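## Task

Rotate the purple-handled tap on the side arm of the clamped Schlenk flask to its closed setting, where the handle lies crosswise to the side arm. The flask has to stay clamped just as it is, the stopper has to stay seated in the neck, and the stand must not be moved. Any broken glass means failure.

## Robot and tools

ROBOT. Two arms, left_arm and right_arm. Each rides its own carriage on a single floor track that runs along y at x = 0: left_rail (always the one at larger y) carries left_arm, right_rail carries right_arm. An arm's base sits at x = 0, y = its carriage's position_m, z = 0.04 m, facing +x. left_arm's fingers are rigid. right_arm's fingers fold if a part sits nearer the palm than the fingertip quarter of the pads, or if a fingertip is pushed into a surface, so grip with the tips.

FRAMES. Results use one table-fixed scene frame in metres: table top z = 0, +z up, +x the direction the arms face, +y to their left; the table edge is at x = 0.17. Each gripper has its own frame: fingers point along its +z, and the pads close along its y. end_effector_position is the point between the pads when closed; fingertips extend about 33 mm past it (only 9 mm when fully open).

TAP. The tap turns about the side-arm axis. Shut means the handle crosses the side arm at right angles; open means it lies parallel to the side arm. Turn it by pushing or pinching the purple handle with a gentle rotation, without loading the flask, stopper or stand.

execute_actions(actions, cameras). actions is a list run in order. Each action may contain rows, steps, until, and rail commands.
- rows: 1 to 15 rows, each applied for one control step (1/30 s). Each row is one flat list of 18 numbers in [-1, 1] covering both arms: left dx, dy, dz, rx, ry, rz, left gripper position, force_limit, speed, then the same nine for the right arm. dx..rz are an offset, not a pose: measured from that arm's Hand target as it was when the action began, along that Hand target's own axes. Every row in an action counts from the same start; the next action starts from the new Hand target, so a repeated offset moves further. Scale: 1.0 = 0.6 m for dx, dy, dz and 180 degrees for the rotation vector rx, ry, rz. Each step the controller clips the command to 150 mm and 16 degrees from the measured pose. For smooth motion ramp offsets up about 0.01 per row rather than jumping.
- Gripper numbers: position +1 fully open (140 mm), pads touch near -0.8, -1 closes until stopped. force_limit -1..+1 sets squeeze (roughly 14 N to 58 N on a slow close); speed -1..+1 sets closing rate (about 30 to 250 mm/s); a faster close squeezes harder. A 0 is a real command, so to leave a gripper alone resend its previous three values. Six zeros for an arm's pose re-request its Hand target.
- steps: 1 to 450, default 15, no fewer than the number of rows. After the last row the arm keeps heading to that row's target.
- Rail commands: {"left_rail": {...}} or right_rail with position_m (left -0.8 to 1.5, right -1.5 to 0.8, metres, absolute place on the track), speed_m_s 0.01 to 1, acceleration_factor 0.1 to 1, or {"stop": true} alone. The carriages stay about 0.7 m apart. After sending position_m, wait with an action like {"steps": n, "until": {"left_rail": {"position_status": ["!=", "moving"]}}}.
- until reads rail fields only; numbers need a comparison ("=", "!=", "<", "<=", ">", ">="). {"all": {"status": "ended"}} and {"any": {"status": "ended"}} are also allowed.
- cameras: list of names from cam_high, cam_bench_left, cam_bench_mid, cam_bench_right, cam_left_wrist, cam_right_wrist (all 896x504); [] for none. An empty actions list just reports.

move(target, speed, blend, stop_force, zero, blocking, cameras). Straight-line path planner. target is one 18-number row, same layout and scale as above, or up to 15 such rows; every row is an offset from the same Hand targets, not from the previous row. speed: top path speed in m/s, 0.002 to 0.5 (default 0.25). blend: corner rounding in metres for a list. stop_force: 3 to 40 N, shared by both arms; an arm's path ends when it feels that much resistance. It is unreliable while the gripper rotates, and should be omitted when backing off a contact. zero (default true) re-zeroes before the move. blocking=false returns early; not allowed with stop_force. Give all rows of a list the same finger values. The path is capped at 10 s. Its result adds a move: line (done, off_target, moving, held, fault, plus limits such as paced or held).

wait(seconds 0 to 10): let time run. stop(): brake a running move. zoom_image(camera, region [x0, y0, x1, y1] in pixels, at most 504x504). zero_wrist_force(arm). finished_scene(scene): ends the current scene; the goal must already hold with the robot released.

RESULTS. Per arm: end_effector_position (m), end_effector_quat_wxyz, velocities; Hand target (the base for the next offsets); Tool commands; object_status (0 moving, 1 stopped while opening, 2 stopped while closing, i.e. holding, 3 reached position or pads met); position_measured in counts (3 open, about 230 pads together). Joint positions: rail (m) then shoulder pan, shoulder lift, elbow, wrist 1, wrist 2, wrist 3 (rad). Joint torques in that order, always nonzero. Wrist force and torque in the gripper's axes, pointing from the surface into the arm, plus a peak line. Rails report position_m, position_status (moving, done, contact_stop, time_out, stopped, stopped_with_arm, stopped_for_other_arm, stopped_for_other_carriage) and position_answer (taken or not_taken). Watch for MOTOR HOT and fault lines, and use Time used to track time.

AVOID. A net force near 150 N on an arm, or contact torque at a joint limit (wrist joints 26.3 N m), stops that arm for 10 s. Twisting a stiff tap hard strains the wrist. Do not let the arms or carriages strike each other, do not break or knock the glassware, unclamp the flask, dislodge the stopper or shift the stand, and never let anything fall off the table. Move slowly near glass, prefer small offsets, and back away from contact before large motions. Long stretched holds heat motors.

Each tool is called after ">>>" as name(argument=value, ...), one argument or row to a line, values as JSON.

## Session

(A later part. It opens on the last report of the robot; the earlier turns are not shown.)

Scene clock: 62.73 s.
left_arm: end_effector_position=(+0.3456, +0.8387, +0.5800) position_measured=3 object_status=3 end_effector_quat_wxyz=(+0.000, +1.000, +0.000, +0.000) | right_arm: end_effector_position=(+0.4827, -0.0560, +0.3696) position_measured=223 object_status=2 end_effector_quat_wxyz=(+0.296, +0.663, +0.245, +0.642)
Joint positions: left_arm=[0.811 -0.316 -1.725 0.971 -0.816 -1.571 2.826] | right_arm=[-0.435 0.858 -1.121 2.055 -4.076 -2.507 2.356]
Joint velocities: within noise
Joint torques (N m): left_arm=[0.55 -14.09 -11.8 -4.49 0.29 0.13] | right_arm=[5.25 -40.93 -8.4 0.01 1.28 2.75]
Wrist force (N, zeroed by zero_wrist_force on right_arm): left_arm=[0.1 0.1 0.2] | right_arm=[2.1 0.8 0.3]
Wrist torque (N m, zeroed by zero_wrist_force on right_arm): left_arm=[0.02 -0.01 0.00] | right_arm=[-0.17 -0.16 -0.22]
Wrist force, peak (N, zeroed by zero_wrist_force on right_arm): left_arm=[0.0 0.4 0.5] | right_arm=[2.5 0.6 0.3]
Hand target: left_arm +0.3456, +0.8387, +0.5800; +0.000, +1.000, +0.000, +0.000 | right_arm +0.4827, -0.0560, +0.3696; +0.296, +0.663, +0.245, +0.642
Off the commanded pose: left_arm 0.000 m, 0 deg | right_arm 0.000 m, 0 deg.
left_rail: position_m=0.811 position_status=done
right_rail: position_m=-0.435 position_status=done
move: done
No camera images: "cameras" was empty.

>>> move(
  target=[0,0,0,0,0,0,1,1,1, 0,0,0,0,0,0.25,-1,-1,-1],
  speed=0.22,
  cameras=["cam_right_wrist","cam_bench_mid","cam_high"],
)

>>> zoom_image(
  camera="cam_right_wrist",
  region=[300, 100, 570, 320],
)

>>> zoom_image(
  camera="cam_bench_mid",
  region=[395, 245, 485, 335],
)

Scene clock: 66.07 s.
left_arm: end_effector_position=(+0.3456, +0.8387, +0.5800) position_measured=3 object_status=3 end_effector_quat_wxyz=(+0.000, +1.000, +0.000, +0.000) | right_arm: end_effector_position=(+0.4826, -0.0560, +0.3696) position_measured=223 object_status=2 end_effector_quat_wxyz=(+0.028, +0.707, -0.028, +0.707)
Joint positions: left_arm=[0.811 -0.316 -1.725 0.971 -0.816 -1.571 2.826] | right_arm=[-0.435 0.858 -1.121 2.055 -4.076 -2.507 3.141]
Joint velocities: within noise
Joint torques (N m): left_arm=[0.67 -13.86 -12.03 -4.59 0.35 0.16] | right_arm=[-0.2 -40.62 -7.77 -0.04 1.81 2.59]
Wrist force (N, zeroed by zero_wrist_force on right_arm): left_arm=[0.0 0.2 0.3] | right_arm=[3.2 0.7 0.4]
Wrist torque (N m, zeroed by zero_wrist_force on right_arm): left_arm=[0.04 0.01 0.00] | right_arm=[-0.12 -0.22 -0.27]
Wrist force, peak (N, zeroed by zero_wrist_force on right_arm): left_arm=[0.1 0.4 0.6] | right_arm=[3.7 0.8 0.2]
Hand target: left_arm +0.3456, +0.8387, +0.5800; +0.000, +1.000, +0.000, +0.000 | right_arm +0.4827, -0.0560, +0.3696; +0.028, +0.707, -0.028, +0.707
Off the commanded pose: left_arm 0.000 m, 0 deg | right_arm 0.000 m, 0 deg.
left_rail: position_m=0.811 position_status=done
right_rail: position_m=-0.435 position_status=done
move: done
camera_calibration:
cam_right_wrist: T_world_to_cam=[[-0.0877884, -0.995655, -0.0310528, 0.0100134], [-0.309756, 0.0569128, -0.949111, 0.515685], [0.946755, -0.0737022, -0.313407, -0.200501], [0, 0, 0, 1]] pos_world=[0.350441, -0.0341566, 0.426915]
Images, in order (width x height): cam_high 896x504, cam_bench_mid 896x504, cam_right_wrist 896x504.

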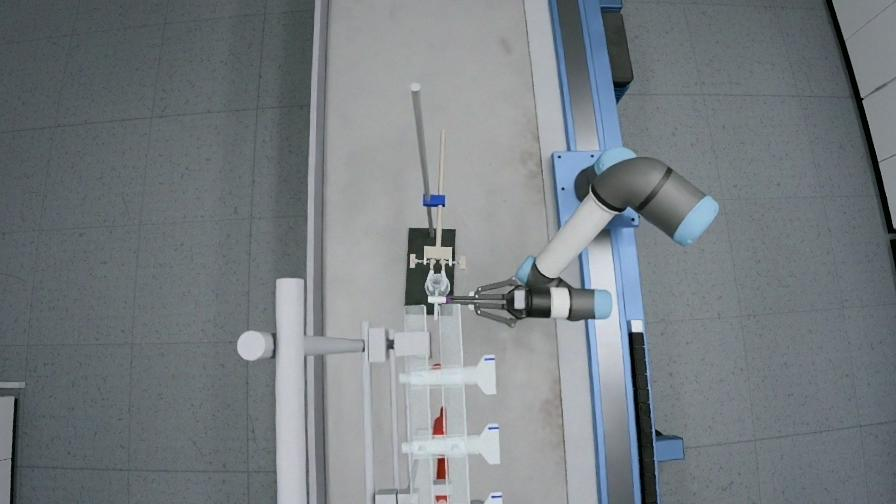

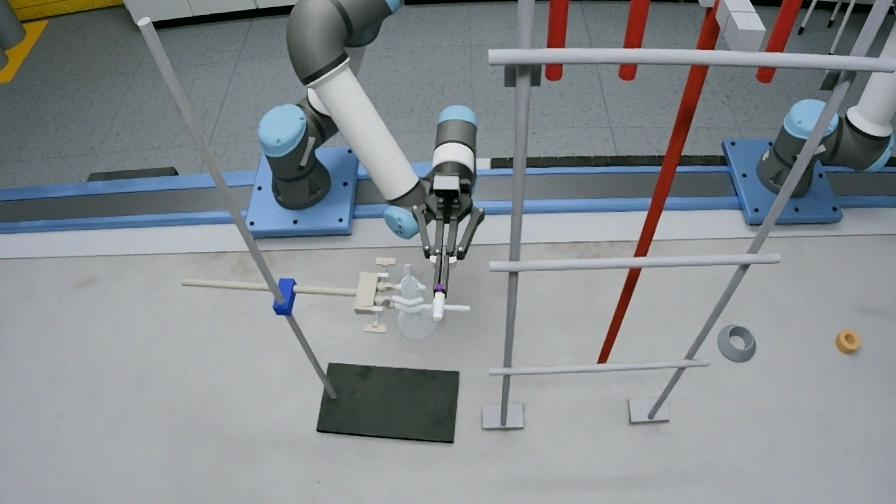

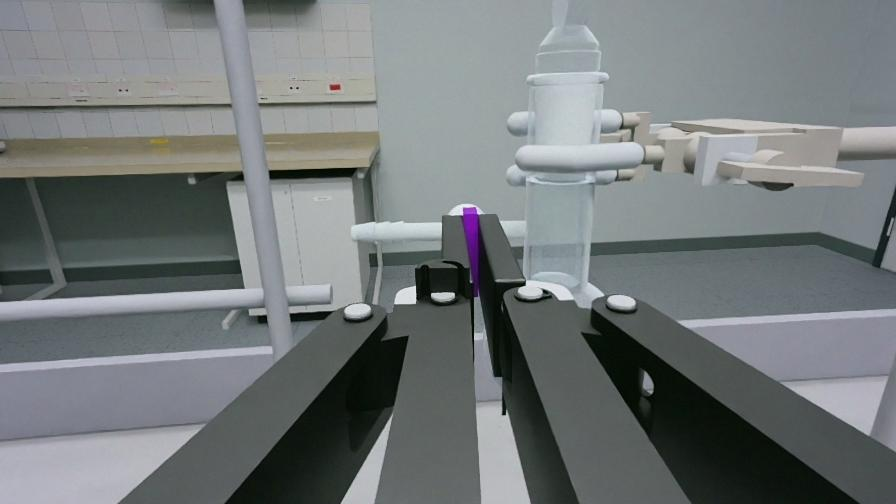

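Scaled by 1.867.

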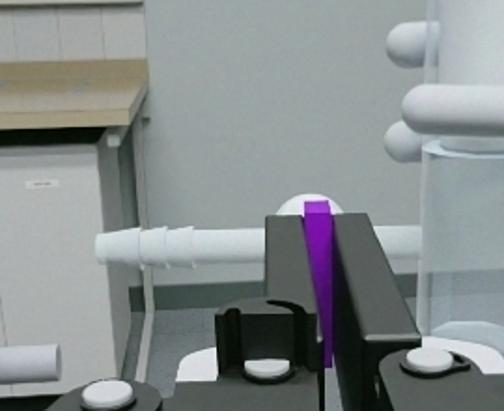

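Scaled by 5.600.

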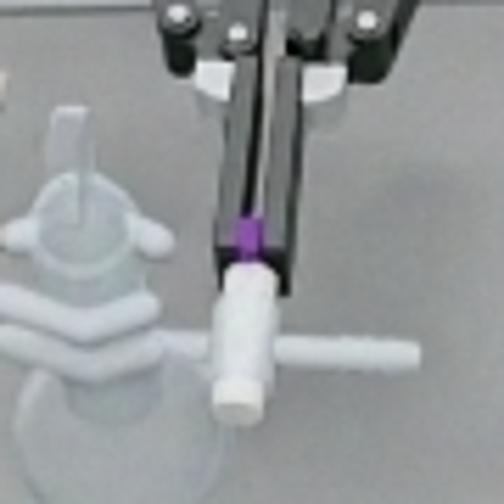

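>>> execute_actions(
  actions=[
    {"rows": [[0,0,0,0,0,0,1,1,1, 0,0,0,0,0,0,-0.61,-1,-1]], "steps": 24},
  ],
  cameras=["cam_right_wrist"],
)

>>> zoom_image(
  camera="cam_right_wrist",
  region=[370, 140, 570, 320],
)

Scene clock: 68.47 s.
left_arm: end_effector_position=(+0.3456, +0.8387, +0.5800) position_measured=3 object_status=3 end_effector_quat_wxyz=(+0.000, +1.000, +0.000, +0.000) | right_arm: end_effector_position=(+0.4827, -0.0560, +0.3696) position_measured=206 object_status=3 end_effector_quat_wxyz=(+0.028, +0.707, -0.028, +0.707)
Joint positions: left_arm=[0.811 -0.316 -1.725 0.971 -0.816 -1.571 2.826] | right_arm=[-0.435 0.858 -1.121 2.055 -4.076 -2.507 3.142]
Joint velocities: within noise
Joint torques (N m): left_arm=[0.77 -13.69 -11.95 -4.57 0.29 0.1] | right_arm=[-8.84 -40.63 -11.35 -1.5 0.24 2.07]
Wrist force (N, zeroed by zero_wrist_force on right_arm): left_arm=[-0.2 0.3 0.5] | right_arm=[0.6 -0.8 0.0]
Wrist torque (N m, zeroed by zero_wrist_force on right_arm): left_arm=[0.06 0.05 0.00] | right_arm=[-0.08 -0.28 -0.14]
Wrist force, peak (N, zeroed by zero_wrist_force on right_arm): left_arm=[0.0 0.2 0.6] | right_arm=[3.5 0.7 0.5]
Hand target: left_arm +0.3456, +0.8387, +0.5800; +0.000, +1.000, +0.000, +0.000 | right_arm +0.4827, -0.0560, +0.3696; +0.028, +0.707, -0.028, +0.707
Off the commanded pose: left_arm 0.000 m, 0 deg | right_arm 0.000 m, 0 deg.
left_rail: position_m=0.811 position_status=done
right_rail: position_m=-0.435 position_status=done
camera_calibration:
cam_right_wrist: T_world_to_cam=[[-0.087794, -0.995648, -0.031256, 0.0100831], [-0.309791, 0.057111, -0.949088, 0.515713], [0.946743, -0.0736414, -0.313456, -0.200493], [0, 0, 0, 1]] pos_world=[0.350464, -0.0341783, 0.426927]
Images, in order (width x height): cam_right_wrist 896x504.

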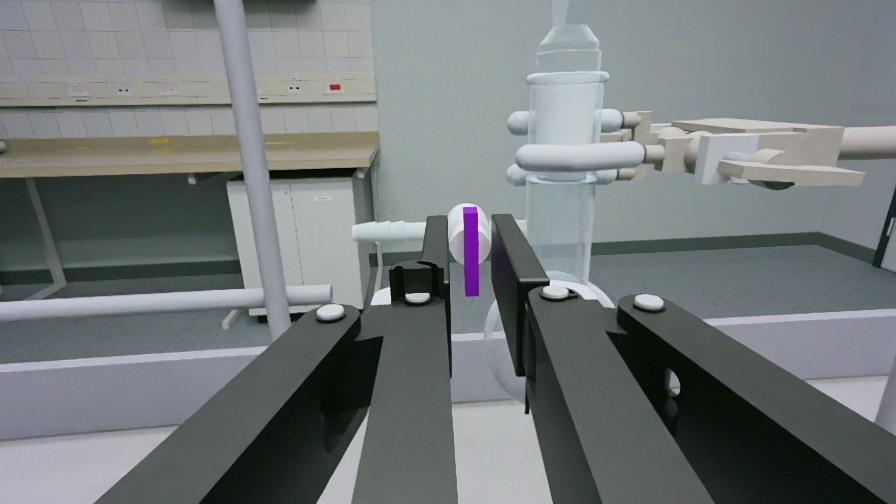

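Scaled by 2.520.

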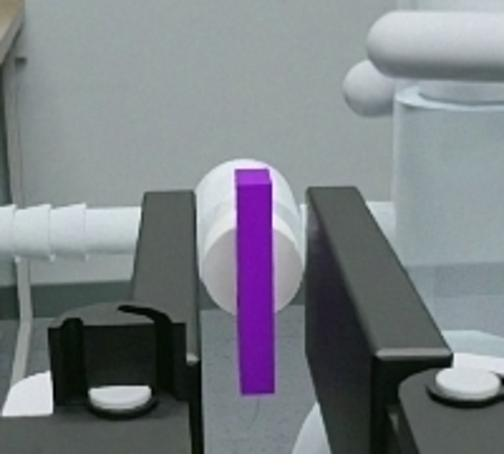

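>>> move(
  target=[0,0,0,0,0,0,1,1,1, 0,0,-0.1333,0,0,0,-0.61,-1,-1],
  speed=0.15,
  cameras=["cam_right_wrist","cam_bench_mid"],
)

>>> zoom_image(
  camera="cam_right_wrist",
  region=[340, 60, 600, 300],
)

Scene clock: 70.03 s.
left_arm: end_effector_position=(+0.3456, +0.8387, +0.5800) position_measured=3 object_status=3 end_effector_quat_wxyz=(+0.000, +1.000, +0.000, +0.000) | right_arm: end_effector_position=(+0.4030, -0.0497, +0.3696) position_measured=206 object_status=3 end_effector_quat_wxyz=(+0.028, +0.707, -0.028, +0.707)
Joint positions: left_arm=[0.811 -0.316 -1.725 0.971 -0.816 -1.571 2.826] | right_arm=[-0.435 1.025 -1.152 2.11 -4.1 -2.674 3.142]
Joint velocities: within noise
Joint torques (N m): left_arm=[0.94 -13.96 -12.19 -4.61 0.21 0.07] | right_arm=[9.3 -40.21 -7.95 -2.46 -1.43 -0.87]
Wrist force (N, zeroed by zero_wrist_force on right_arm): left_arm=[0.0 0.2 0.2] | right_arm=[0.8 -1.1 0.1]
Wrist torque (N m, zeroed by zero_wrist_force on right_arm): left_arm=[0.04 0.00 0.00] | right_arm=[-0.15 -0.33 -0.15]
Wrist force, peak (N, zeroed by zero_wrist_force on right_arm): left_arm=[0.0 0.0 0.7] | right_arm=[1.2 -1.2 -1.0]
Hand target: left_arm +0.3456, +0.8387, +0.5800; +0.000, +1.000, +0.000, +0.000 | right_arm +0.4029, -0.0497, +0.3696; +0.028, +0.707, -0.028, +0.707
Off the commanded pose: left_arm 0.000 m, 0 deg | right_arm 0.000 m, 0 deg.
left_rail: position_m=0.811 position_status=done
right_rail: position_m=-0.435 position_status=done
move: done
camera_calibration:
cam_right_wrist: T_world_to_cam=[[-0.0878105, -0.995644, -0.0313581, 0.00936352], [-0.309774, 0.0572122, -0.949088, 0.490683], [0.946747, -0.073626, -0.313448, -0.124632], [0, 0, 0, 1]] pos_world=[0.270818, -0.0279265, 0.426929]
Images, in order (width x height): cam_bench_mid 896x504, cam_right_wrist 896x504.

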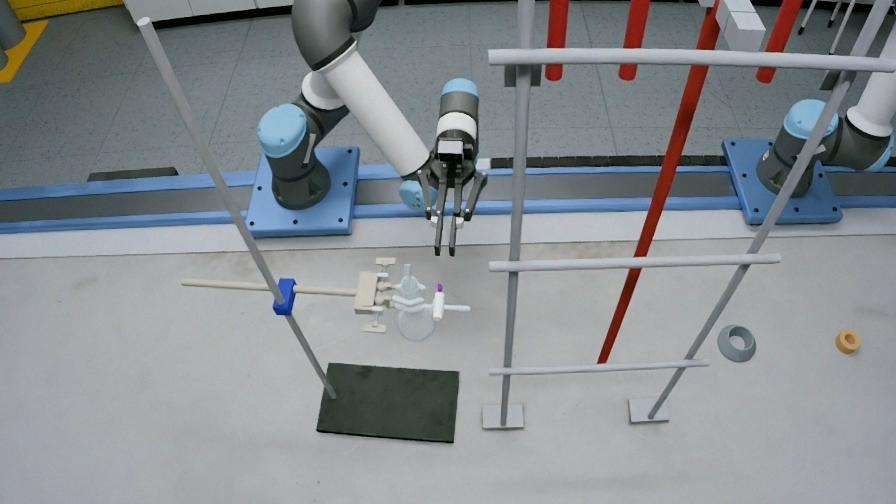

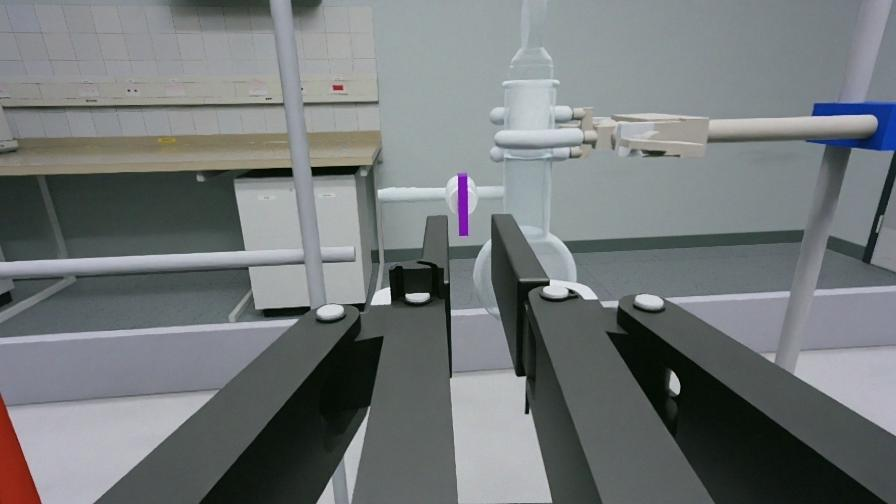

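Scaled by 1.938.

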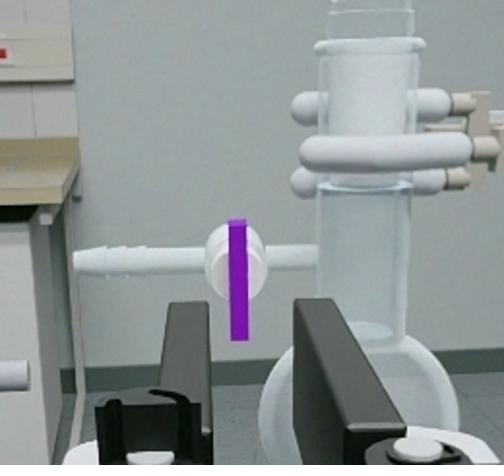

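>>> finished_scene(
  scene=1,
)

The scene is finished: the task was done.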